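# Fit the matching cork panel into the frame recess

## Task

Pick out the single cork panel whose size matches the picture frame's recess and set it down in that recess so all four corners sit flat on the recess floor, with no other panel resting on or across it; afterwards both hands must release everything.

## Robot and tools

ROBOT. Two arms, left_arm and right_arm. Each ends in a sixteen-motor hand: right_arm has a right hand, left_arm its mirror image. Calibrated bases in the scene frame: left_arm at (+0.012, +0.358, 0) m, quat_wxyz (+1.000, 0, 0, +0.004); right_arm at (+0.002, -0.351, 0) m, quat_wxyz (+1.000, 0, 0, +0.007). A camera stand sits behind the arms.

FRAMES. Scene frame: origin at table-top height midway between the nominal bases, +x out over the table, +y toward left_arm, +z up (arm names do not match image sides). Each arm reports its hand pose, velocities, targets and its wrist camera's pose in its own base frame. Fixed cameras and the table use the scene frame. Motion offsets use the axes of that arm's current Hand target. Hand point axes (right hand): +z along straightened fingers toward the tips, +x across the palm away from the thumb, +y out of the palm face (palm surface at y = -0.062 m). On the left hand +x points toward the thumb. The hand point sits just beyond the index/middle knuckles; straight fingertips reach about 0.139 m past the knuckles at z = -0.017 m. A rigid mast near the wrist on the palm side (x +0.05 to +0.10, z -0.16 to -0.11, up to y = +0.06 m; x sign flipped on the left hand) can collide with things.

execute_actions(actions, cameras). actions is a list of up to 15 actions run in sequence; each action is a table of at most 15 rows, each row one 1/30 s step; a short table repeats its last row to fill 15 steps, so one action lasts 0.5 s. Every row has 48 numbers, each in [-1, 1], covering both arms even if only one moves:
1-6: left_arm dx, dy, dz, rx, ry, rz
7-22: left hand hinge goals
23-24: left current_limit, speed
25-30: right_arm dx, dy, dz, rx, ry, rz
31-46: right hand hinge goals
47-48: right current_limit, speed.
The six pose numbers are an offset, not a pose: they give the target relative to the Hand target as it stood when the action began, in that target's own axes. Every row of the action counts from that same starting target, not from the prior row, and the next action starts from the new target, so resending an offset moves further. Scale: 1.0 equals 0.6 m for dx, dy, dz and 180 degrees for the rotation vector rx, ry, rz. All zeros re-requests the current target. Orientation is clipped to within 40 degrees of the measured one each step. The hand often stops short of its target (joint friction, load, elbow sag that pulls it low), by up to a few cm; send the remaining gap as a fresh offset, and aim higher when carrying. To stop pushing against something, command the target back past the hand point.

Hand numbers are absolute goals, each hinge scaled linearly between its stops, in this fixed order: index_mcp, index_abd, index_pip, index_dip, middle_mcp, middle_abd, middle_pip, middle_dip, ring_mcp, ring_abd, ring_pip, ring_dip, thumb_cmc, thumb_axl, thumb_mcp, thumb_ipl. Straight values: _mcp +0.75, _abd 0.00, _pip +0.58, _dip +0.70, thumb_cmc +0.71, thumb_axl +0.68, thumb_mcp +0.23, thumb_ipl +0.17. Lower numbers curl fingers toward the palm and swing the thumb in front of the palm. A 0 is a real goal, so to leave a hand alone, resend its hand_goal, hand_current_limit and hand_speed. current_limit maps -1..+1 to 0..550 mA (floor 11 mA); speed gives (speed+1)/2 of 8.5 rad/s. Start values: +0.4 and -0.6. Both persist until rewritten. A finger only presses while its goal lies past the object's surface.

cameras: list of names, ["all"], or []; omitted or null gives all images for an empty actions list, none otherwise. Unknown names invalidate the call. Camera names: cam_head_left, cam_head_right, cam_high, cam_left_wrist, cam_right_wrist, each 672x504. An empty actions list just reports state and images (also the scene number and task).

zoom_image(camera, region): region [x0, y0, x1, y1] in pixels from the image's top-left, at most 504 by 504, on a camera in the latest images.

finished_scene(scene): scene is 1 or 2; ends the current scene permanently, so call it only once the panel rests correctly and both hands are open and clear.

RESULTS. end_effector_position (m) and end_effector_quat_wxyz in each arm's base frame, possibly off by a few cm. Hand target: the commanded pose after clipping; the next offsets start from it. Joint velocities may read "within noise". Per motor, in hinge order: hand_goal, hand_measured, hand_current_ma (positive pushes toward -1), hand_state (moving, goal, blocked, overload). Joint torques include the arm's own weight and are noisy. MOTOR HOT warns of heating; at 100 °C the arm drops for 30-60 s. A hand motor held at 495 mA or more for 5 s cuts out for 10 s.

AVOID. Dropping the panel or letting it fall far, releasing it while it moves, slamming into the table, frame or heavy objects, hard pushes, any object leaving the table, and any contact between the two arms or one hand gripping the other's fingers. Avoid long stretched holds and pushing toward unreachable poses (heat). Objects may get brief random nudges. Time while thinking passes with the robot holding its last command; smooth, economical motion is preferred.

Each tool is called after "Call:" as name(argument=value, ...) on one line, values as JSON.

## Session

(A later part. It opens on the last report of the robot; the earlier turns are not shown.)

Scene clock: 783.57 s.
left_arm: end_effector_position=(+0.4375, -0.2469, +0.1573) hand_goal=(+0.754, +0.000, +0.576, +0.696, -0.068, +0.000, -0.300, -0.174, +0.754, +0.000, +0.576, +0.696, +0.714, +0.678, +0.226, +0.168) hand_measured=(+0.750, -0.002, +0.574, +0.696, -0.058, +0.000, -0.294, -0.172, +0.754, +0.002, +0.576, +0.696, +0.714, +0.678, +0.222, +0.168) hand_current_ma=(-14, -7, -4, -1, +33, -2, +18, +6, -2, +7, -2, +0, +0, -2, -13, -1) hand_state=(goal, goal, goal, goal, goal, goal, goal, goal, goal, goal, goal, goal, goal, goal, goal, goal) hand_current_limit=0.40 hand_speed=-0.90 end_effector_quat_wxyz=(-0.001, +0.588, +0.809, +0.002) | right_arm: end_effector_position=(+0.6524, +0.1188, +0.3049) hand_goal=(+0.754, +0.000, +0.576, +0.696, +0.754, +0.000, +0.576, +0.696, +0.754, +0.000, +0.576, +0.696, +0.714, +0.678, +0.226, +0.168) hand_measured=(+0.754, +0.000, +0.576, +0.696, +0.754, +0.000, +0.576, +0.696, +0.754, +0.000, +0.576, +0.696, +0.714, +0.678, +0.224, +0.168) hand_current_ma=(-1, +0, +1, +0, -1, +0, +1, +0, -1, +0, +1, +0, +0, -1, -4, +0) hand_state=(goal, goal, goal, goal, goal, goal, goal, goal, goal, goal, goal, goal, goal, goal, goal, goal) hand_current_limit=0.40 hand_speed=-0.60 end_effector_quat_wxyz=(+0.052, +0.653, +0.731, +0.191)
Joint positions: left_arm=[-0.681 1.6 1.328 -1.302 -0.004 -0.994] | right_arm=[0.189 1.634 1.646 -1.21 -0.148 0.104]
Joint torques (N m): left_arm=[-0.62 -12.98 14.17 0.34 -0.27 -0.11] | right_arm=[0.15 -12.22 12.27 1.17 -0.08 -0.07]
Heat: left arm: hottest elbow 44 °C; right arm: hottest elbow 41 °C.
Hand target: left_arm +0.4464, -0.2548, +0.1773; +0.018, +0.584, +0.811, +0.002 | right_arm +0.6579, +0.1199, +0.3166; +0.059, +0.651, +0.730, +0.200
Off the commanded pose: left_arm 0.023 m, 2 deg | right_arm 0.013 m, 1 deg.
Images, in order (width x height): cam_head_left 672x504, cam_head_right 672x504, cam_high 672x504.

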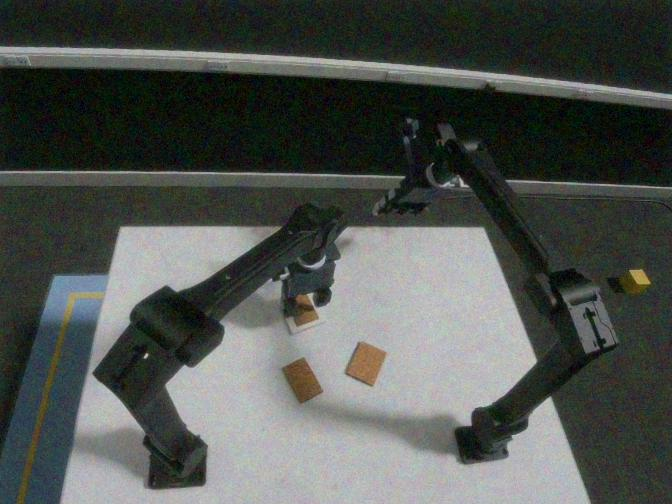

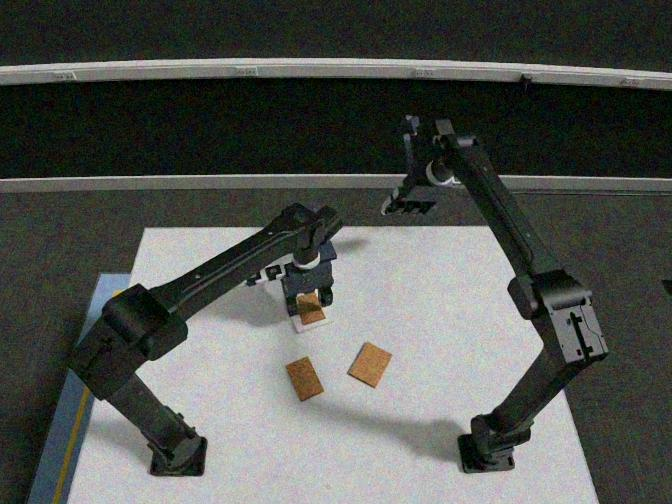

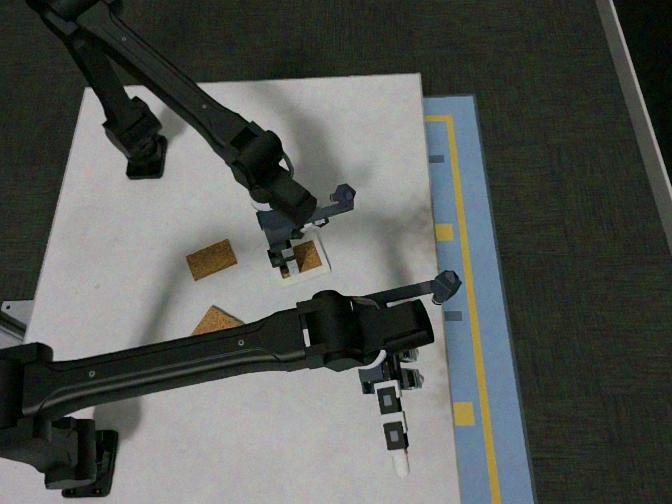

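Call:
execute_actions(actions=[[[0,0,-0.03,0,0,0,0.754,0,0.576,0.696,-0.068,0,-0.30,-0.174,0.754,0,0.576,0.696,0.714,0.678,0.226,0.168,0.4,-0.85,0,0,0,0,0,0,0.754,0,0.576,0.696,0.754,0,0.576,0.696,0.754,0,0.576,0.696,0.714,0.678,0.226,0.168,0.4,-0.6]],[[0.05,0,-0.03,0,0,0,0.754,0.0,0.576,0.696,-0.068,0,-0.30,-0.174,0.754,0.0,0.576,0.696,0.714,0.678,0.226,0.168,0.4,-0.9,0,0,0,0,0,0,0.754,0,0.576,0.696,0.754,0,0.576,0.696,0.754,0,0.576,0.696,0.714,0.678,0.226,0.168,0.4,-0.6]],[[0.1,0,0,0,0,0,0.754,0.0,0.576,0.696,-0.068,0,-0.30,-0.174,0.754,0.0,0.576,0.696,0.714,0.678,0.226,0.168,0.4,-0.9,0,0,0,0,0,0,0.754,0,0.576,0.696,0.754,0,0.576,0.696,0.754,0,0.576,0.696,0.714,0.678,0.226,0.168,0.4,-0.6]],[[0.1,0,0,0,0,0,0.754,0.0,0.576,0.696,-0.068,0,-0.30,-0.174,0.754,0.0,0.576,0.696,0.714,0.678,0.226,0.168,0.4,-0.9,0,0,0,0,0,0,0.754,0,0.576,0.696,0.754,0,0.576,0.696,0.754,0,0.576,0.696,0.714,0.678,0.226,0.168,0.4,-0.6]]], cameras=["cam_high", "cam_head_left","cam_head_right"])

Call:
zoom_image(camera="cam_high", region=[265, 220, 340, 295])

Call:
zoom_image(camera="cam_head_right", region=[280, 280, 340, 340])

Call:
zoom_image(camera="cam_head_left", region=[275, 280, 335, 340])

Scene clock: 795.30 s.
left_arm: end_effector_position=(+0.3939, -0.1057, +0.2072) hand_goal=(+0.754, +0.000, +0.576, +0.696, -0.068, +0.000, -0.300, -0.174, +0.754, +0.000, +0.576, +0.696, +0.714, +0.678, +0.226, +0.168) hand_measured=(+0.752, -0.002, +0.574, +0.696, -0.060, -0.002, -0.294, -0.172, +0.752, +0.000, +0.576, +0.696, +0.714, +0.678, +0.222, +0.168) hand_current_ma=(-6, -3, -4, -1, +31, -3, +18, +6, -3, -2, -2, +0, -1, -2, -13, -1) hand_state=(goal, goal, goal, goal, goal, goal, goal, goal, goal, goal, goal, goal, goal, goal, goal, goal) hand_current_limit=0.40 hand_speed=-0.90 end_effector_quat_wxyz=(+0.016, +0.574, +0.818, +0.002) | right_arm: end_effector_position=(+0.6524, +0.1188, +0.3049) hand_goal=(+0.754, +0.000, +0.576, +0.696, +0.754, +0.000, +0.576, +0.696, +0.754, +0.000, +0.576, +0.696, +0.714, +0.678, +0.226, +0.168) hand_measured=(+0.754, +0.000, +0.576, +0.696, +0.754, +0.000, +0.576, +0.696, +0.754, +0.000, +0.576, +0.696, +0.714, +0.678, +0.224, +0.168) hand_current_ma=(-1, +0, +1, +0, -1, +0, +1, +0, -1, +0, +1, +0, +0, -1, -4, +0) hand_state=(goal, goal, goal, goal, goal, goal, goal, goal, goal, goal, goal, goal, goal, goal, goal, goal) hand_current_limit=0.40 hand_speed=-0.60 end_effector_quat_wxyz=(+0.052, +0.653, +0.731, +0.191)
Joint positions: left_arm=[-0.45 1.263 1.109 -1.384 0.001 -0.797] | right_arm=[0.189 1.634 1.646 -1.21 -0.148 0.104]
Joint torques (N m): left_arm=[-1.08 -7.53 11.64 0.88 -0.13 0.18] | right_arm=[0.15 -12.16 12.27 1.14 -0.09 -0.07]
Heat: left arm: hottest elbow 46 °C; right arm: hottest elbow 41 °C.
Hand target: left_arm +0.3978, -0.1119, +0.2093; +0.018, +0.584, +0.811, +0.002 | right_arm +0.6579, +0.1199, +0.3166; +0.059, +0.651, +0.730, +0.200
Off the commanded pose: left_arm 0.008 m, 1 deg | right_arm 0.013 m, 1 deg.
Images, in order (width x height): cam_head_left 672x504, cam_head_right 672x504, cam_high 672x504.

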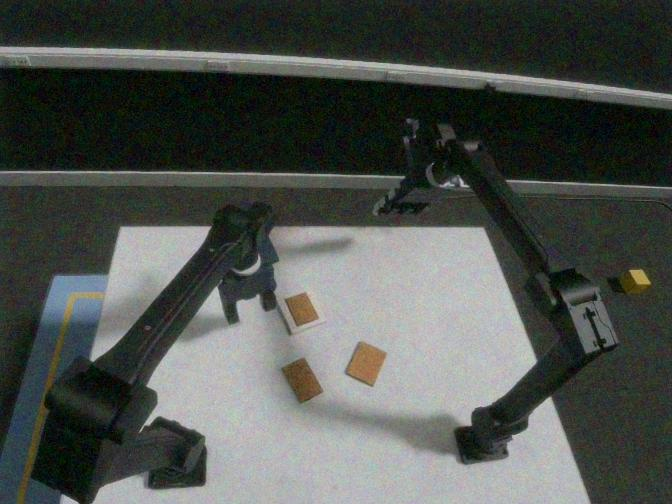

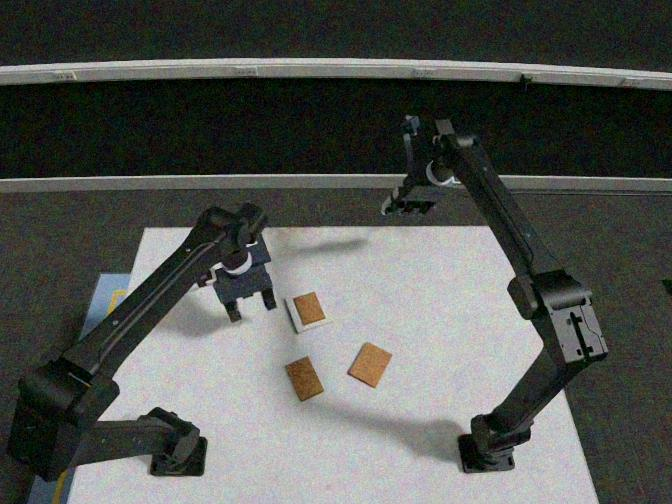

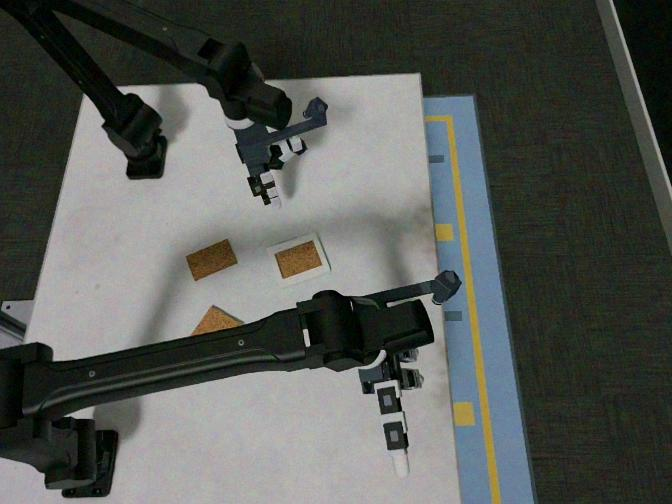

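Scaled by 6.720 from the camera's 672x504 image, which has a finer 960x720 frame.

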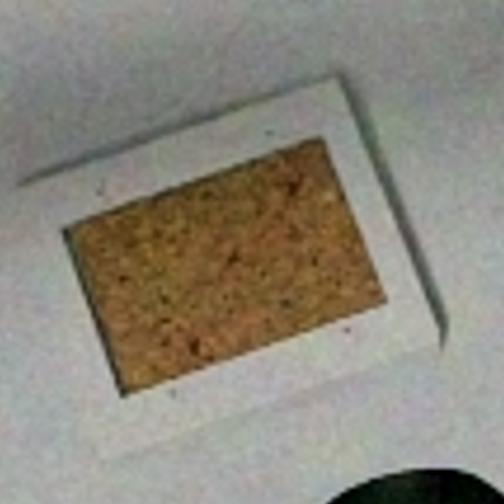

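Scaled by 8.400 from the camera's 672x504 image, which has a finer 960x720 frame.

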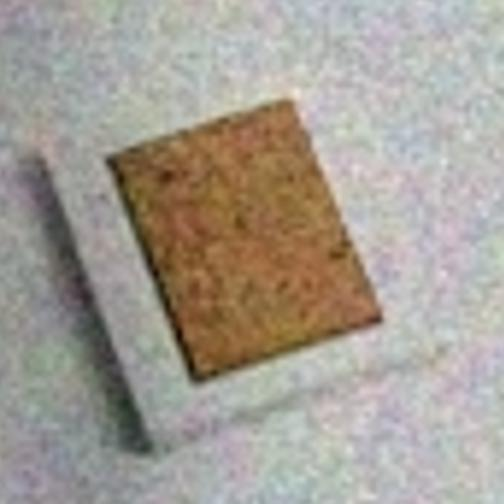

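Scaled by 8.400 from the camera's 672x504 image, which has a finer 960x720 frame.

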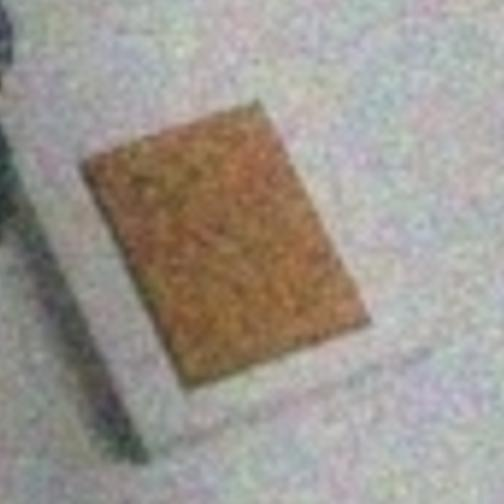

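Call:
zoom_image(camera="cam_head_right", region=[290, 290, 330, 330])

Call:
zoom_image(camera="cam_head_left", region=[280, 290, 320, 330])

Call:
zoom_image(camera="cam_high", region=[270, 235, 310, 285])

Call:
zoom_image(camera="cam_high", region=[290, 230, 335, 275])

Scaled by 12.600 from the camera's 672x504 image, which has a finer 960x720 frame.

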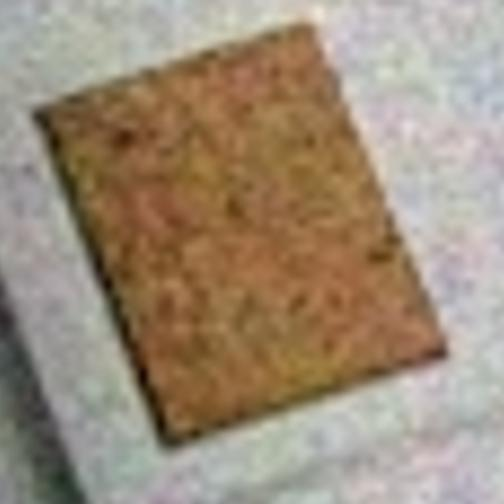

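Scaled by 12.600 from the camera's 672x504 image, which has a finer 960x720 frame.

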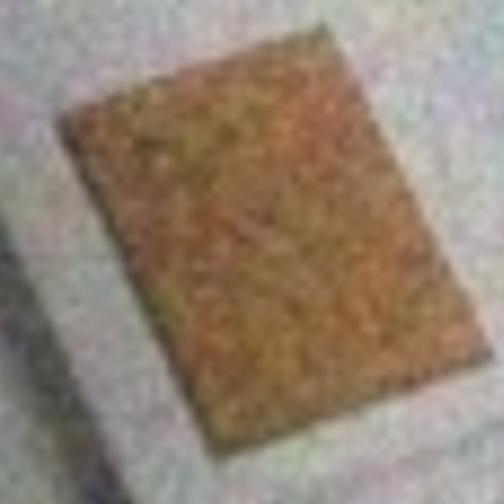

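Scaled by 10.080 from the camera's 672x504 image, which has a finer 960x720 frame.

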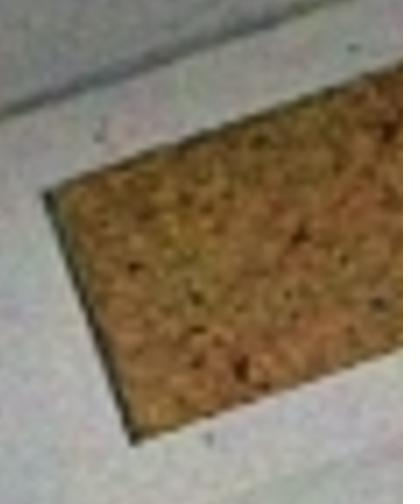

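Scaled by 11.200 from the camera's 672x504 image, which has a finer 960x720 frame.

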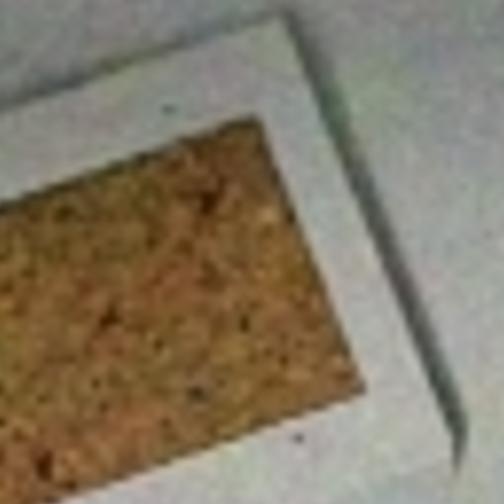

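Call:
execute_actions(actions=[[[-0.06,0.0,0.01,0,0,0,0.754,-0.15,0.576,0.696,-0.068,0,-0.30,-0.174,0.754,0.15,0.576,0.696,0.714,0.678,0.226,0.168,0.4,-0.7,0,0,0,0,0,0,0.754,0,0.576,0.696,0.754,0,0.576,0.696,0.754,0,0.576,0.696,0.714,0.678,0.226,0.168,0.4,-0.6]],[[-0.07,0,0.01,0,0,0,0.754,-0.29,0.576,0.696,-0.068,0,-0.30,-0.174,0.754,0.29,0.576,0.696,0.714,0.678,0.226,0.168,0.4,-0.7,0,0,0,0,0,0,0.754,0,0.576,0.696,0.754,0,0.576,0.696,0.754,0,0.576,0.696,0.714,0.678,0.226,0.168,0.4,-0.6]],[[-0.07,0.0,0.01,0,0,0,0.754,-0.29,0.576,0.696,-0.068,0,-0.30,-0.174,0.754,0.29,0.576,0.696,0.714,0.678,0.226,0.168,0.4,-0.7,0,0,0,0,0,0,0.754,0,0.576,0.696,0.754,0,0.576,0.696,0.754,0,0.576,0.696,0.714,0.678,0.226,0.168,0.4,-0.6]],[[-0.049,0.003,0.025,0,0,0,0.754,-0.29,0.576,0.696,-0.068,0,-0.30,-0.174,0.754,0.29,0.576,0.696,0.714,0.678,0.226,0.168,0.4,-0.7,0,0,0,0,0,0,0.754,0,0.576,0.696,0.754,0,0.576,0.696,0.754,0,0.576,0.696,0.714,0.678,0.226,0.168,0.4,-0.6]]], cameras=["cam_high", "cam_head_right"])

Call:
zoom_image(camera="cam_high", region=[260, 215, 345, 300])

Call:
zoom_image(camera="cam_head_right", region=[270, 270, 350, 350])

Scene clock: 846.90 s.
left_arm: end_effector_position=(+0.4368, -0.2435, +0.1660) hand_goal=(+0.754, -0.290, +0.576, +0.696, -0.068, +0.000, -0.300, -0.174, +0.754, +0.290, +0.576, +0.696, +0.714, +0.678, +0.226, +0.168) hand_measured=(+0.754, -0.286, +0.574, +0.696, -0.060, +0.000, -0.294, -0.172, +0.752, +0.286, +0.576, +0.696, +0.714, +0.678, +0.222, +0.168) hand_current_ma=(-2, +9, -4, -1, +31, -2, +18, +6, -3, -10, -2, +0, +1, -2, -13, -1) hand_state=(goal, goal, goal, goal, goal, goal, goal, goal, goal, goal, goal, goal, goal, goal, goal, goal) hand_current_limit=0.40 hand_speed=-0.70 end_effector_quat_wxyz=(-0.002, +0.590, +0.808, +0.002) | right_arm: end_effector_position=(+0.6524, +0.1188, +0.3049) hand_goal=(+0.754, +0.000, +0.576, +0.696, +0.754, +0.000, +0.576, +0.696, +0.754, +0.000, +0.576, +0.696, +0.714, +0.678, +0.226, +0.168) hand_measured=(+0.754, +0.000, +0.576, +0.696, +0.754, +0.000, +0.576, +0.696, +0.754, +0.000, +0.576, +0.696, +0.714, +0.678, +0.224, +0.168) hand_current_ma=(-1, +0, +1, +0, -1, +0, +1, +0, -1, +0, +1, +0, +0, -1, -4, +0) hand_state=(goal, goal, goal, goal, goal, goal, goal, goal, goal, goal, goal, goal, goal, goal, goal, goal) hand_current_limit=0.40 hand_speed=-0.60 end_effector_quat_wxyz=(+0.052, +0.653, +0.731, +0.191)
Joint positions: left_arm=[-0.676 1.588 1.338 -1.326 -0.003 -0.986] | right_arm=[0.189 1.634 1.646 -1.21 -0.148 0.104]
Joint torques (N m): left_arm=[-0.73 -12.45 13.91 0.9 -0.28 -0.15] | right_arm=[0.21 -12.22 12.26 1.16 -0.09 -0.07]
Heat: left arm: hottest elbow 46 °C; right arm: hottest elbow 41 °C.
Hand target: left_arm +0.4477, -0.2536, +0.1803; +0.018, +0.584, +0.811, +0.002 | right_arm +0.6579, +0.1199, +0.3166; +0.059, +0.651, +0.730, +0.200
Off the commanded pose: left_arm 0.021 m, 2 deg | right_arm 0.013 m, 1 deg.
Images, in order (width x height): cam_head_right 672x504, cam_high 672x504.

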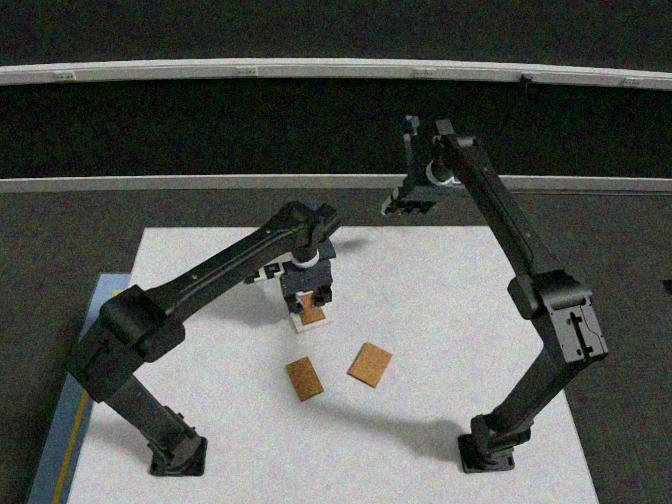

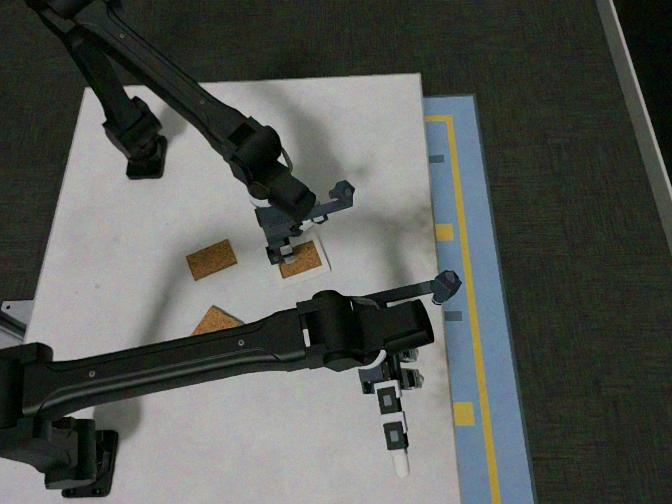

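Scaled by 5.929 from the camera's 672x504 image, which has a finer 960x720 frame.

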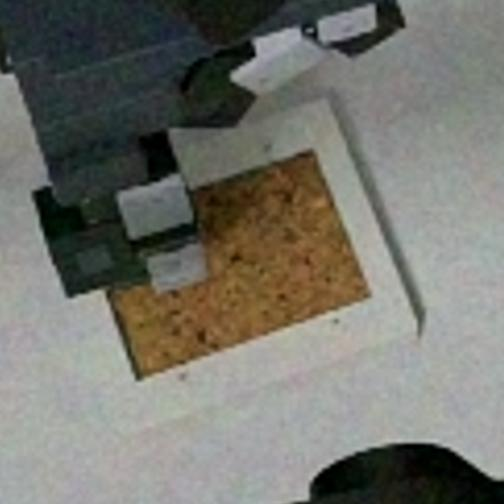

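Scaled by 6.300 from the camera's 672x504 image, which has a finer 960x720 frame.

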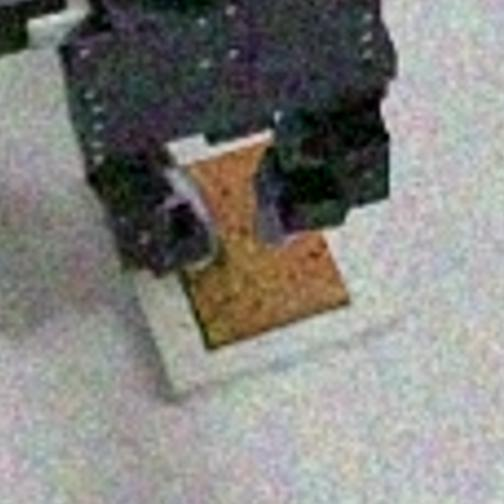

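Call:
execute_actions(actions=[[[-0.011,0.007,0.03,0,0,0,0.754,-0.29,0.576,0.696,-0.068,0,-0.3,-0.174,0.754,0.29,0.576,0.696,0.714,0.678,0.226,0.168,0.4,-0.7,0,0,0,0,0,0,0.754,0,0.576,0.696,0.754,0,0.576,0.696,0.754,0,0.576,0.696,0.714,0.678,0.226,0.168,0.4,-0.6]]], cameras=[])

Scene clock: 860.03 s.
left_arm: end_effector_position=(+0.4440, -0.2493, +0.1550) hand_goal=(+0.754, -0.290, +0.576, +0.696, -0.068, +0.000, -0.300, -0.174, +0.754, +0.290, +0.576, +0.696, +0.714, +0.678, +0.226, +0.168) hand_measured=(+0.754, -0.286, +0.574, +0.696, -0.060, +0.000, -0.294, -0.172, +0.752, +0.286, +0.576, +0.696, +0.714, +0.678, +0.222, +0.168) hand_current_ma=(-2, +9, -4, -1, +31, -2, +18, +6, -3, -10, -2, +0, +1, -2, -13, -1) hand_state=(goal, goal, goal, goal, goal, goal, goal, goal, goal, goal, goal, goal, goal, goal, goal, goal) hand_current_limit=0.40 hand_speed=-0.70 end_effector_quat_wxyz=(+0.002, +0.589, +0.808, +0.002) | right_arm: end_effector_position=(+0.6524, +0.1188, +0.3049) hand_goal=(+0.754, +0.000, +0.576, +0.696, +0.754, +0.000, +0.576, +0.696, +0.754, +0.000, +0.576, +0.696, +0.714, +0.678, +0.226, +0.168) hand_measured=(+0.754, +0.000, +0.576, +0.696, +0.754, +0.000, +0.576, +0.696, +0.754, +0.000, +0.576, +0.696, +0.714, +0.678, +0.224, +0.168) hand_current_ma=(-1, +0, +1, +0, -1, +0, +1, +0, -1, +0, +1, +0, +0, -1, -4, +0) hand_state=(goal, goal, goal, goal, goal, goal, goal, goal, goal, goal, goal, goal, goal, goal, goal, goal) hand_current_limit=0.40 hand_speed=-0.60 end_effector_quat_wxyz=(+0.052, +0.653, +0.731, +0.191)
Joint positions: left_arm=[-0.676 1.613 1.338 -1.291 -0.003 -0.987] | right_arm=[0.189 1.634 1.646 -1.21 -0.148 0.104]
Joint torques (N m): left_arm=[-0.79 -11.63 13.18 1.09 -0.31 -0.15] | right_arm=[0.21 -12.16 12.27 1.17 -0.09 -0.07]
Heat: left arm: hottest elbow 46 °C; right arm: hottest elbow 41 °C.
Hand target: left_arm +0.4544, -0.2588, +0.1627; +0.018, +0.584, +0.811, +0.002 | right_arm +0.6579, +0.1199, +0.3166; +0.059, +0.651, +0.730, +0.200
Off the commanded pose: left_arm 0.016 m, 2 deg | right_arm 0.013 m, 1 deg.
No camera images: "cameras" was empty.

Call:
execute_actions(actions=[[[0,0,0.018,0,0,0,0.754,-0.29,0.576,0.696,-0.068,0,-0.3,-0.174,0.754,0.29,0.576,0.696,0.714,0.678,0.226,0.168,0.4,-0.7,0,0,0,0,0,0,0.754,0,0.576,0.696,0.754,0,0.576,0.696,0.754,0,0.576,0.696,0.714,0.678,0.226,0.168,0.4,-0.6]]], cameras=["cam_high"])

Call:
zoom_image(camera="cam_high", region=[260, 200, 380, 290])

Scene clock: 863.43 s.
left_arm: end_effector_position=(+0.4492, -0.2534, +0.1542) hand_goal=(+0.754, -0.290, +0.576, +0.696, -0.068, +0.000, -0.300, -0.174, +0.754, +0.290, +0.576, +0.696, +0.714, +0.678, +0.226, +0.168) hand_measured=(+0.754, -0.286, +0.574, +0.696, -0.060, +0.000, -0.294, -0.172, +0.752, +0.286, +0.576, +0.696, +0.714, +0.678, +0.222, +0.168) hand_current_ma=(-2, +9, -4, -1, +31, -2, +18, +6, -3, -9, -2, +0, +1, -2, -13, -1) hand_state=(goal, goal, goal, goal, goal, goal, goal, goal, goal, goal, goal, goal, goal, goal, goal, goal) hand_current_limit=0.40 hand_speed=-0.70 end_effector_quat_wxyz=(+0.014, +0.589, +0.808, +0.001) | right_arm: end_effector_position=(+0.6524, +0.1188, +0.3049) hand_goal=(+0.754, +0.000, +0.576, +0.696, +0.754, +0.000, +0.576, +0.696, +0.754, +0.000, +0.576, +0.696, +0.714, +0.678, +0.226, +0.168) hand_measured=(+0.754, +0.000, +0.576, +0.696, +0.754, +0.000, +0.576, +0.696, +0.754, +0.000, +0.576, +0.696, +0.714, +0.678, +0.224, +0.168) hand_current_ma=(-1, +0, +1, +0, -1, +0, +1, +0, -1, +0, +1, +0, +0, -1, -4, +0) hand_state=(goal, goal, goal, goal, goal, goal, goal, goal, goal, goal, goal, goal, goal, goal, goal, goal) hand_current_limit=0.40 hand_speed=-0.60 end_effector_quat_wxyz=(+0.052, +0.653, +0.731, +0.191)
Joint positions: left_arm=[-0.676 1.617 1.338 -1.265 -0.003 -0.987] | right_arm=[0.189 1.634 1.646 -1.21 -0.148 0.104]
Joint torques (N m): left_arm=[-0.62 -11.52 11.6 1.21 -0.29 -0.15] | right_arm=[0.15 -12.22 12.27 1.17 -0.09 -0.08]
Heat: left arm: hottest elbow 45 °C; right arm: hottest elbow 41 °C.
Hand target: left_arm +0.4548, -0.2590, +0.1519; +0.018, +0.584, +0.811, +0.002 | right_arm +0.6579, +0.1199, +0.3166; +0.059, +0.651, +0.730, +0.200
Off the commanded pose: left_arm 0.008 m, 1 deg | right_arm 0.013 m, 1 deg.
Images, in order (width x height): cam_high 672x504.

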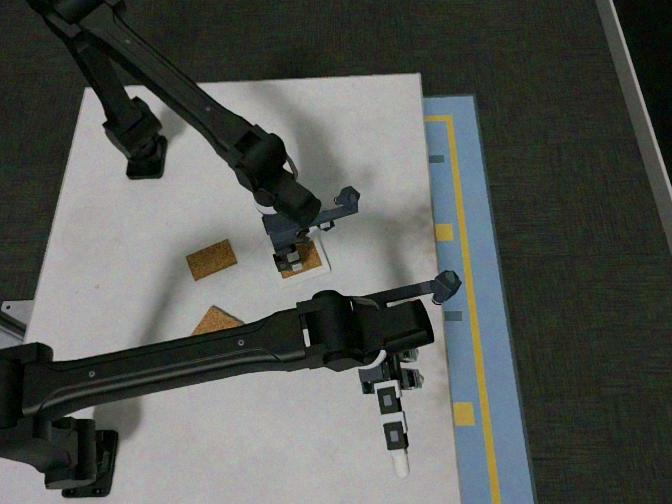

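Scaled by 4.200 from the camera's 672x504 image, which has a finer 960x720 frame.

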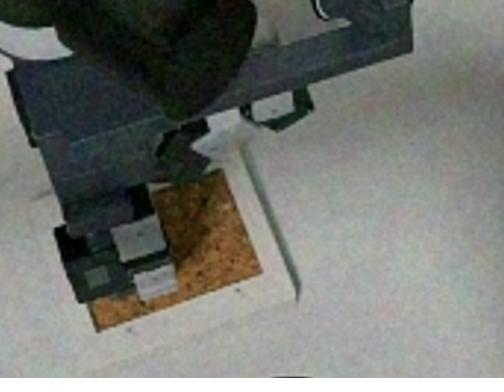

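Call:
execute_actions(actions=[[[0,0.01,0.016,0,0,0,0.754,-0.29,0.576,0.696,-0.068,0,-0.3,-0.174,0.754,0.29,0.576,0.696,0.714,0.678,0.226,0.168,0.4,-0.7,0,0,0,0,0,0,0.754,0,0.576,0.696,0.754,0,0.576,0.696,0.754,0,0.576,0.696,0.714,0.678,0.226,0.168,0.4,-0.6]]], cameras=[])

Scene clock: 873.53 s.
left_arm: end_effector_position=(+0.4536, -0.2570, +0.1450) hand_goal=(+0.754, -0.290, +0.576, +0.696, -0.068, +0.000, -0.300, -0.174, +0.754, +0.290, +0.576, +0.696, +0.714, +0.678, +0.226, +0.168) hand_measured=(+0.754, -0.286, +0.574, +0.696, -0.060, +0.000, -0.294, -0.172, +0.752, +0.286, +0.576, +0.696, +0.714, +0.678, +0.222, +0.168) hand_current_ma=(-2, +9, -4, -1, +31, -2, +18, +6, -3, -9, -2, +0, +1, -2, -13, -1) hand_state=(goal, goal, goal, goal, goal, goal, goal, goal, goal, goal, goal, goal, goal, goal, goal, goal) hand_current_limit=0.40 hand_speed=-0.70 end_effector_quat_wxyz=(+0.014, +0.589, +0.808, +0.001) | right_arm: end_effector_position=(+0.6524, +0.1188, +0.3049) hand_goal=(+0.754, +0.000, +0.576, +0.696, +0.754, +0.000, +0.576, +0.696, +0.754, +0.000, +0.576, +0.696, +0.714, +0.678, +0.226, +0.168) hand_measured=(+0.754, +0.000, +0.576, +0.696, +0.754, +0.000, +0.576, +0.696, +0.754, +0.000, +0.576, +0.696, +0.714, +0.678, +0.224, +0.168) hand_current_ma=(-1, +0, +1, +0, -1, +0, +1, +0, -1, +0, +1, +0, +0, -1, -4, +0) hand_state=(goal, goal, goal, goal, goal, goal, goal, goal, goal, goal, goal, goal, goal, goal, goal, goal) hand_current_limit=0.40 hand_speed=-0.60 end_effector_quat_wxyz=(+0.052, +0.653, +0.731, +0.191)
Joint positions: left_arm=[-0.676 1.637 1.338 -1.243 -0.003 -0.987] | right_arm=[0.189 1.634 1.646 -1.21 -0.148 0.104]
Joint torques (N m): left_arm=[0.15 -11.93 11.04 1.2 -0.29 -0.04] | right_arm=[0.21 -12.16 12.29 1.17 -0.09 -0.08]
Heat: left arm: hottest elbow 45 °C; right arm: hottest elbow 41 °C.
Hand target: left_arm +0.4607, -0.2574, +0.1424; +0.018, +0.584, +0.811, +0.002 | right_arm +0.6579, +0.1199, +0.3166; +0.059, +0.651, +0.730, +0.200
Off the commanded pose: left_arm 0.008 m, 1 deg | right_arm 0.013 m, 1 deg.
No camera images: "cameras" was empty.

Call:
execute_actions(actions=[[[0,-0.006,0.012,0,0,0,0.754,-0.29,0.576,0.696,-0.068,0,-0.3,-0.174,0.754,0.29,0.576,0.696,0.714,0.678,0.226,0.168,0.4,-0.7,0,0,0,0,0,0,0.754,0,0.576,0.696,0.754,0,0.576,0.696,0.754,0,0.576,0.696,0.714,0.678,0.226,0.168,0.4,-0.6]]], cameras=["cam_high"])

Call:
zoom_image(camera="cam_high", region=[260, 200, 380, 290])

Scene clock: 877.40 s.
left_arm: end_effector_position=(+0.4558, -0.2588, +0.1434) hand_goal=(+0.754, -0.290, +0.576, +0.696, -0.068, +0.000, -0.300, -0.174, +0.754, +0.290, +0.576, +0.696, +0.714, +0.678, +0.226, +0.168) hand_measured=(+0.754, -0.286, +0.574, +0.696, -0.060, +0.000, -0.294, -0.172, +0.752, +0.286, +0.576, +0.696, +0.714, +0.678, +0.222, +0.168) hand_current_ma=(-2, +9, -4, -1, +31, -2, +18, +6, -3, -9, -2, +0, +1, -2, -13, -1) hand_state=(goal, goal, goal, goal, goal, goal, goal, goal, goal, goal, goal, goal, goal, goal, goal, goal) hand_current_limit=0.40 hand_speed=-0.70 end_effector_quat_wxyz=(+0.021, +0.589, +0.808, +0.001) | right_arm: end_effector_position=(+0.6524, +0.1188, +0.3049) hand_goal=(+0.754, +0.000, +0.576, +0.696, +0.754, +0.000, +0.576, +0.696, +0.754, +0.000, +0.576, +0.696, +0.714, +0.678, +0.226, +0.168) hand_measured=(+0.754, +0.000, +0.576, +0.696, +0.754, +0.000, +0.576, +0.696, +0.754, +0.000, +0.576, +0.696, +0.714, +0.678, +0.224, +0.168) hand_current_ma=(-1, +0, +1, +0, -1, +0, +1, +0, -1, +0, +1, +0, +0, -1, -4, +0) hand_state=(goal, goal, goal, goal, goal, goal, goal, goal, goal, goal, goal, goal, goal, goal, goal, goal) hand_current_limit=0.40 hand_speed=-0.60 end_effector_quat_wxyz=(+0.052, +0.653, +0.731, +0.191)
Joint positions: left_arm=[-0.676 1.637 1.333 -1.224 -0.003 -0.987] | right_arm=[0.189 1.634 1.646 -1.21 -0.148 0.104]
Joint torques (N m): left_arm=[-0.5 -11.87 9.87 1.24 -0.29 -0.09] | right_arm=[0.15 -12.22 12.29 1.16 -0.09 -0.07]
Heat: left arm: hottest elbow 45 °C; right arm: hottest elbow 41 °C.
Hand target: left_arm +0.4576, -0.2587, +0.1351; +0.018, +0.584, +0.811, +0.002 | right_arm +0.6579, +0.1199, +0.3166; +0.059, +0.651, +0.730, +0.200
Off the commanded pose: left_arm 0.008 m, 1 deg | right_arm 0.013 m, 1 deg.
Images, in order (width x height): cam_high 672x504.

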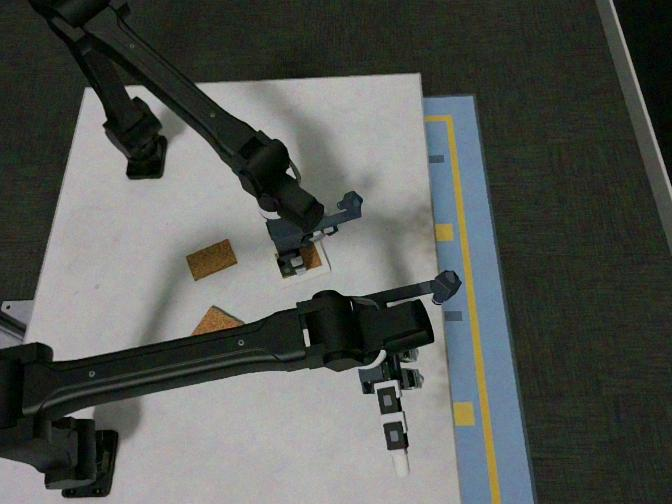

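Scaled by 4.200 from the camera's 672x504 image, which has a finer 960x720 frame.

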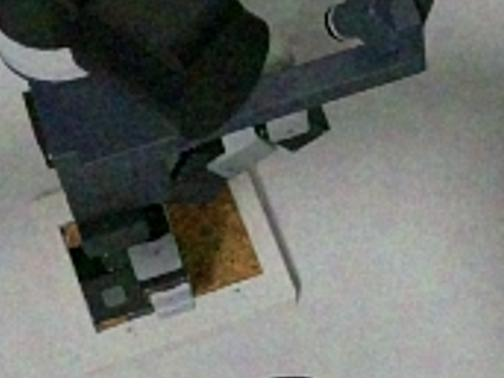

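Call:
execute_actions(actions=[[[0.016,0,0,0,0,0,0.754,-0.29,0.576,0.696,-0.068,0,-0.3,-0.174,0.754,0.29,0.576,0.696,0.714,0.678,0.226,0.168,0.4,-0.7,0,0,0,0,0,0,0.754,0,0.576,0.696,0.754,0,0.576,0.696,0.754,0,0.576,0.696,0.714,0.678,0.226,0.168,0.4,-0.6]]], cameras=[])

Scene clock: 881.03 s.
left_arm: end_effector_position=(+0.4529, -0.2533, +0.1379) hand_goal=(+0.754, -0.290, +0.576, +0.696, -0.068, +0.000, -0.300, -0.174, +0.754, +0.290, +0.576, +0.696, +0.714, +0.678, +0.226, +0.168) hand_measured=(+0.752, -0.300, +0.574, +0.696, -0.060, +0.000, -0.294, -0.172, +0.752, +0.286, +0.576, +0.696, +0.714, +0.678, +0.222, +0.168) hand_current_ma=(-4, -30, -3, -2, +31, -2, +18, +6, -3, -9, -2, +0, +1, -2, -13, -1) hand_state=(goal, goal, goal, goal, goal, goal, goal, goal, goal, goal, goal, goal, goal, goal, goal, goal) hand_current_limit=0.40 hand_speed=-0.70 end_effector_quat_wxyz=(+0.017, +0.587, +0.809, +0.001) | right_arm: end_effector_position=(+0.6524, +0.1188, +0.3049) hand_goal=(+0.754, +0.000, +0.576, +0.696, +0.754, +0.000, +0.576, +0.696, +0.754, +0.000, +0.576, +0.696, +0.714, +0.678, +0.226, +0.168) hand_measured=(+0.754, +0.000, +0.576, +0.696, +0.754, +0.000, +0.576, +0.696, +0.754, +0.000, +0.576, +0.696, +0.714, +0.678, +0.224, +0.168) hand_current_ma=(-1, +0, +1, +0, -1, +0, +1, +0, -1, +0, +1, +0, +0, -1, -4, +0) hand_state=(goal, goal, goal, goal, goal, goal, goal, goal, goal, goal, goal, goal, goal, goal, goal, goal) hand_current_limit=0.40 hand_speed=-0.60 end_effector_quat_wxyz=(+0.052, +0.653, +0.731, +0.191)
Joint positions: left_arm=[-0.672 1.633 1.313 -1.217 -0.004 -0.987] | right_arm=[0.189 1.634 1.646 -1.21 -0.148 0.104]
Joint torques (N m): left_arm=[0.15 -12.92 9.21 1.18 -0.27 0.02] | right_arm=[0.21 -12.1 12.27 1.16 -0.08 -0.07]
Heat: left arm: hottest elbow 45 °C; right arm: hottest elbow 41 °C.
Hand target: left_arm +0.4546, -0.2496, +0.1349; +0.018, +0.584, +0.811, +0.002 | right_arm +0.6579, +0.1199, +0.3166; +0.059, +0.651, +0.730, +0.200
Off the commanded pose: left_arm 0.005 m, 0 deg | right_arm 0.013 m, 1 deg.
No camera images: "cameras" was empty.

Call:
execute_actions(actions=[])

Call:
zoom_image(camera="cam_high", region=[260, 200, 380, 290])

Call:
zoom_image(camera="cam_head_left", region=[270, 180, 470, 330])

Scene clock: 883.43 s.
left_arm: end_effector_position=(+0.4529, -0.2533, +0.1379) hand_goal=(+0.754, -0.290, +0.576, +0.696, -0.068, +0.000, -0.300, -0.174, +0.754, +0.290, +0.576, +0.696, +0.714, +0.678, +0.226, +0.168) hand_measured=(+0.752, -0.300, +0.574, +0.696, -0.060, +0.000, -0.294, -0.172, +0.752, +0.286, +0.576, +0.696, +0.714, +0.678, +0.222, +0.168) hand_current_ma=(-4, -30, -3, -2, +31, -2, +18, +6, -3, -9, -2, +0, +1, -2, -13, -1) hand_state=(goal, goal, goal, goal, goal, goal, goal, goal, goal, goal, goal, goal, goal, goal, goal, goal) hand_current_limit=0.40 hand_speed=-0.70 end_effector_quat_wxyz=(+0.017, +0.587, +0.809, +0.001) | right_arm: end_effector_position=(+0.6524, +0.1188, +0.3049) hand_goal=(+0.754, +0.000, +0.576, +0.696, +0.754, +0.000, +0.576, +0.696, +0.754, +0.000, +0.576, +0.696, +0.714, +0.678, +0.226, +0.168) hand_measured=(+0.754, +0.000, +0.576, +0.696, +0.754, +0.000, +0.576, +0.696, +0.754, +0.000, +0.576, +0.696, +0.714, +0.678, +0.224, +0.168) hand_current_ma=(-1, +0, +1, +0, -1, +0, +1, +0, -1, +0, +1, +0, +0, -1, -4, +0) hand_state=(goal, goal, goal, goal, goal, goal, goal, goal, goal, goal, goal, goal, goal, goal, goal, goal) hand_current_limit=0.40 hand_speed=-0.60 end_effector_quat_wxyz=(+0.052, +0.653, +0.731, +0.191)
Joint positions: left_arm=[-0.672 1.633 1.313 -1.217 -0.004 -0.987] | right_arm=[0.189 1.634 1.646 -1.21 -0.148 0.104]
Joint velocities: within noise
Joint torques (N m): left_arm=[0.09 -12.86 9.29 1.18 -0.25 0.02] | right_arm=[0.21 -12.16 12.27 1.17 -0.08 -0.07]
Heat: left arm: hottest elbow 45 °C; right arm: hottest elbow 41 °C.
Hand target: left_arm +0.4546, -0.2496, +0.1349; +0.018, +0.584, +0.811, +0.002 | right_arm +0.6579, +0.1199, +0.3166; +0.059, +0.651, +0.730, +0.200
Off the commanded pose: left_arm 0.005 m, 0 deg | right_arm 0.013 m, 1 deg.
camera_calibration:
cam_left_wrist: T_world_to_cam=[[-0.35713, -0.933977, 0.0120467, -0.106652], [-0.663534, 0.262754, 0.700487, 0.226411], [-0.657404, 0.242172, -0.713563, 0.581616], [0, 0, 0, 1]] pos_world=[0.4945, -0.299952, 0.257707]
cam_right_wrist: T_world_to_cam=[[0.696657, -0.715679, 0.0497215, -0.343257], [-0.669422, -0.623578, 0.403762, 0.339527], [-0.257959, -0.314569, -0.913512, 0.61223], [0, 0, 0, 1]] pos_world=[0.62435, 0.158648, 0.439259]

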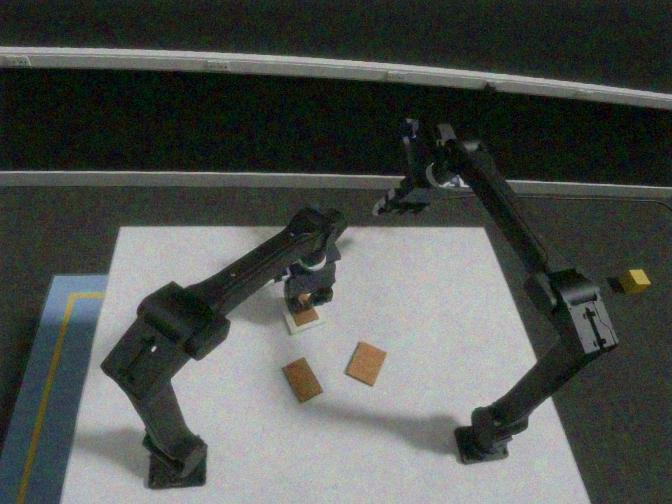

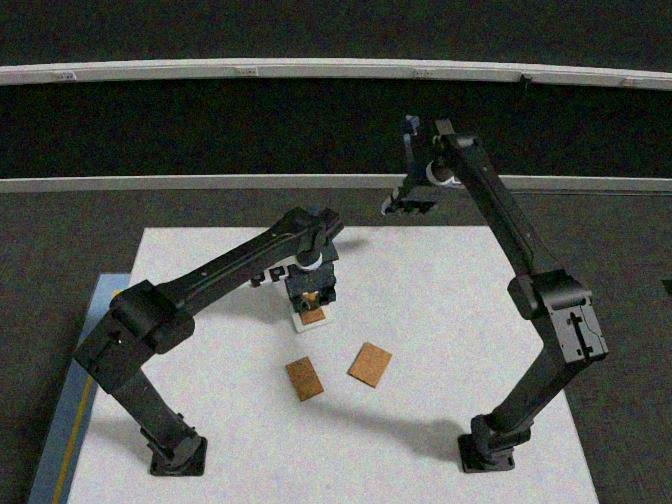

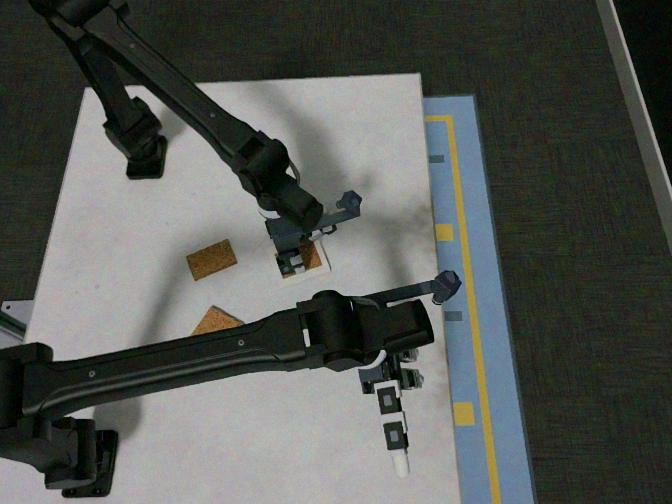

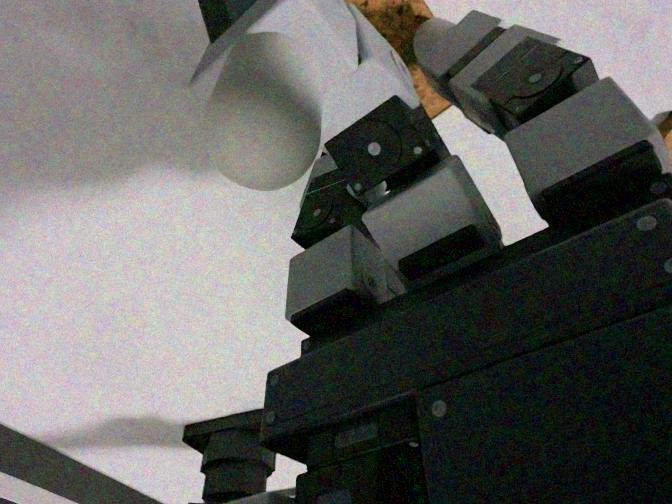

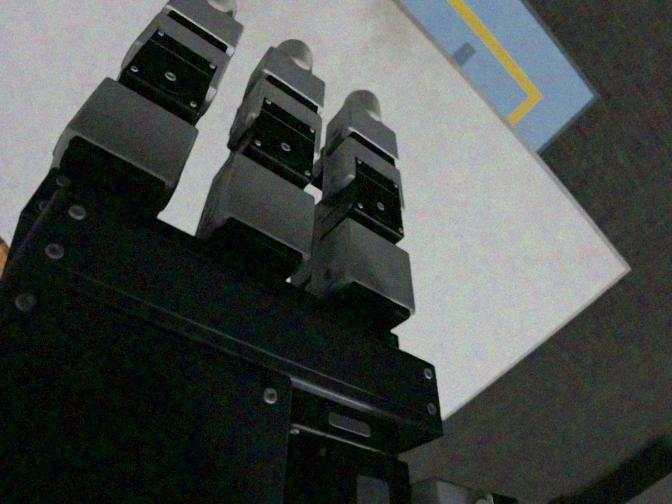

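Scaled by 4.200 from the camera's 672x504 image, which has a finer 960x720 frame.

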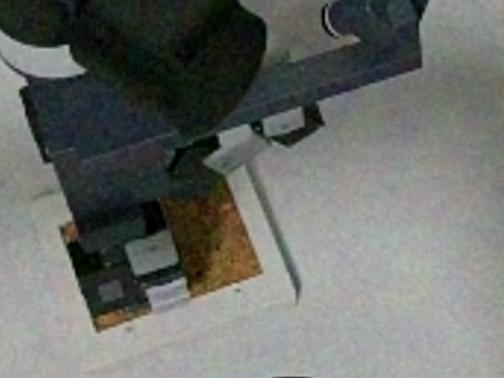

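Scaled by 2.520 from the camera's 672x504 image, which has a finer 960x720 frame.

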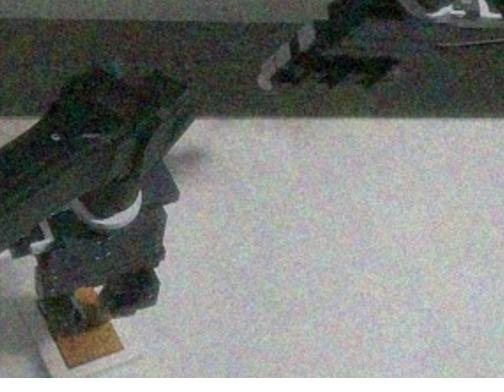

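Call:
zoom_image(camera="cam_left_wrist", region=[300, 0, 500, 150])

Scaled by 2.520 from the camera's 672x504 image, which has a finer 960x720 frame.

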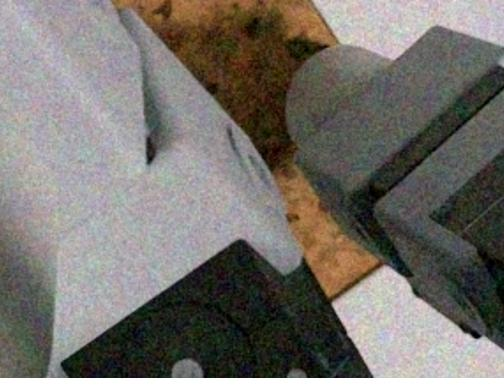

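Call:
execute_actions(actions=[[[0,0,0.01,0,0,0,0.754,-0.29,0.576,0.696,-0.068,0,-0.3,-0.174,0.754,0.29,0.576,0.696,0.714,0.678,0.226,0.168,0.4,-0.7,0,0,0,0,0,0,0.754,0,0.576,0.696,0.754,0,0.576,0.696,0.754,0,0.576,0.696,0.714,0.678,0.226,0.168,0.4,-0.6]]], cameras=[])

Scene clock: 891.80 s.
left_arm: end_effector_position=(+0.4528, -0.2529, +0.1372) hand_goal=(+0.754, -0.290, +0.576, +0.696, -0.068, +0.000, -0.300, -0.174, +0.754, +0.290, +0.576, +0.696, +0.714, +0.678, +0.226, +0.168) hand_measured=(+0.756, -0.300, +0.576, +0.696, -0.060, +0.000, -0.294, -0.172, +0.752, +0.286, +0.576, +0.696, +0.714, +0.678, +0.222, +0.168) hand_current_ma=(+3, -29, +1, -2, +31, -2, +18, +6, -3, -9, -2, +0, +1, -2, -13, -1) hand_state=(goal, goal, goal, goal, goal, goal, goal, goal, goal, goal, goal, goal, goal, goal, goal, goal) hand_current_limit=0.40 hand_speed=-0.70 end_effector_quat_wxyz=(+0.019, +0.587, +0.809, +0.001) | right_arm: end_effector_position=(+0.6524, +0.1188, +0.3049) hand_goal=(+0.754, +0.000, +0.576, +0.696, +0.754, +0.000, +0.576, +0.696, +0.754, +0.000, +0.576, +0.696, +0.714, +0.678, +0.226, +0.168) hand_measured=(+0.754, +0.000, +0.576, +0.696, +0.754, +0.000, +0.576, +0.696, +0.754, +0.000, +0.576, +0.696, +0.714, +0.678, +0.224, +0.168) hand_current_ma=(-1, +0, +1, +0, -1, +0, +1, +0, -1, +0, +1, +0, +0, -1, -4, +0) hand_state=(goal, goal, goal, goal, goal, goal, goal, goal, goal, goal, goal, goal, goal, goal, goal, goal) hand_current_limit=0.40 hand_speed=-0.60 end_effector_quat_wxyz=(+0.052, +0.653, +0.731, +0.191)
Joint positions: left_arm=[-0.671 1.631 1.308 -1.21 -0.004 -0.987] | right_arm=[0.189 1.634 1.646 -1.21 -0.148 0.104]
Joint torques (N m): left_arm=[0.03 -12.45 8.9 1.47 -0.24 0.04] | right_arm=[0.21 -12.22 12.27 1.16 -0.08 -0.07]
Heat: left arm: hottest elbow 45 °C; right arm: hottest elbow 41 °C.
Hand target: left_arm +0.4547, -0.2496, +0.1288; +0.018, +0.584, +0.811, +0.002 | right_arm +0.6579, +0.1199, +0.3166; +0.059, +0.651, +0.730, +0.200
Off the commanded pose: left_arm 0.009 m, 0 deg | right_arm 0.013 m, 1 deg.
No camera images: "cameras" was empty.

Call:
execute_actions(actions=[[[0,0,0.012,0,0,0,0.754,-0.29,0.576,0.696,-0.068,0,-0.3,-0.174,0.754,0.29,0.576,0.696,0.714,0.678,0.226,0.168,0.4,-0.7,0,0,0,0,0,0,0.754,0,0.576,0.696,0.754,0,0.576,0.696,0.754,0,0.576,0.696,0.714,0.678,0.226,0.168,0.4,-0.6]]], cameras=["cam_high"])

Call:
zoom_image(camera="cam_high", region=[260, 200, 380, 290])

Scene clock: 896.17 s.
left_arm: end_effector_position=(+0.4535, -0.2533, +0.1371) hand_goal=(+0.754, -0.290, +0.576, +0.696, -0.068, +0.000, -0.300, -0.174, +0.754, +0.290, +0.576, +0.696, +0.714, +0.678, +0.226, +0.168) hand_measured=(+0.764, -0.302, +0.582, +0.698, -0.060, +0.000, -0.294, -0.172, +0.752, +0.286, +0.576, +0.696, +0.714, +0.678, +0.222, +0.168) hand_current_ma=(+34, -32, +18, +5, +31, -2, +18, +6, -3, -9, -2, +0, +1, -2, -13, -1) hand_state=(goal, goal, goal, goal, goal, goal, goal, goal, goal, goal, goal, goal, goal, goal, goal, goal) hand_current_limit=0.40 hand_speed=-0.70 end_effector_quat_wxyz=(+0.025, +0.587, +0.809, +0.001) | right_arm: end_effector_position=(+0.6524, +0.1188, +0.3049) hand_goal=(+0.754, +0.000, +0.576, +0.696, +0.754, +0.000, +0.576, +0.696, +0.754, +0.000, +0.576, +0.696, +0.714, +0.678, +0.226, +0.168) hand_measured=(+0.754, +0.000, +0.576, +0.696, +0.754, +0.000, +0.576, +0.696, +0.754, +0.000, +0.576, +0.696, +0.714, +0.678, +0.224, +0.168) hand_current_ma=(-1, +0, +1, +0, -1, +0, +1, +0, -1, +0, +1, +0, +0, -1, -4, +0) hand_state=(goal, goal, goal, goal, goal, goal, goal, goal, goal, goal, goal, goal, goal, goal, goal, goal) hand_current_limit=0.40 hand_speed=-0.60 end_effector_quat_wxyz=(+0.052, +0.653, +0.731, +0.191)
Joint positions: left_arm=[-0.671 1.627 1.301 -1.196 -0.005 -0.987] | right_arm=[0.189 1.634 1.646 -1.21 -0.148 0.104]
Joint torques (N m): left_arm=[0.32 -11.58 8.44 1.66 -0.19 0.02] | right_arm=[0.15 -12.22 12.26 1.17 -0.09 -0.07]
Heat: left arm: hottest elbow 45 °C; right arm: hottest elbow 41 °C.
Hand target: left_arm +0.4550, -0.2498, +0.1216; +0.018, +0.584, +0.811, +0.002 | right_arm +0.6579, +0.1199, +0.3166; +0.059, +0.651, +0.730, +0.200
Off the commanded pose: left_arm 0.016 m, 1 deg | right_arm 0.013 m, 1 deg.
Images, in order (width x height): cam_high 672x504.

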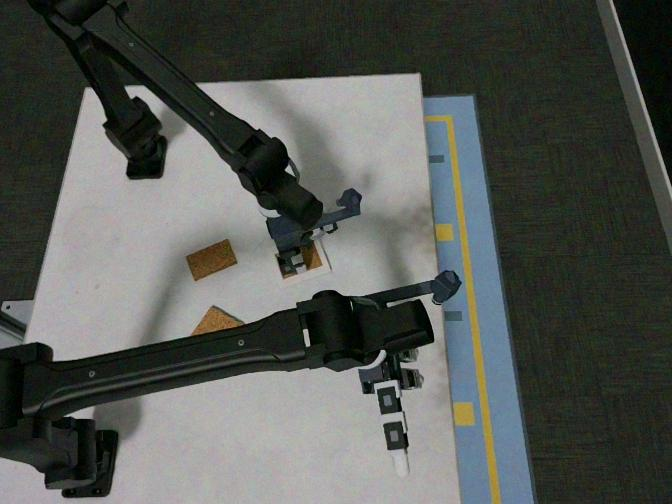

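Scaled by 4.200 from the camera's 672x504 image, which has a finer 960x720 frame.

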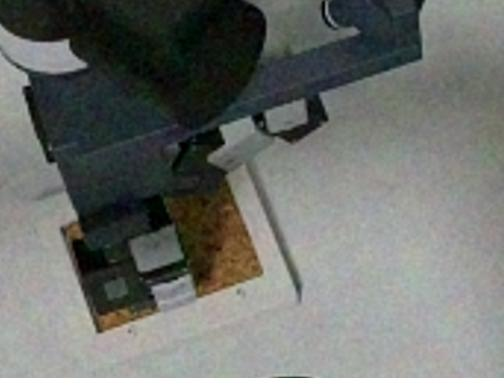

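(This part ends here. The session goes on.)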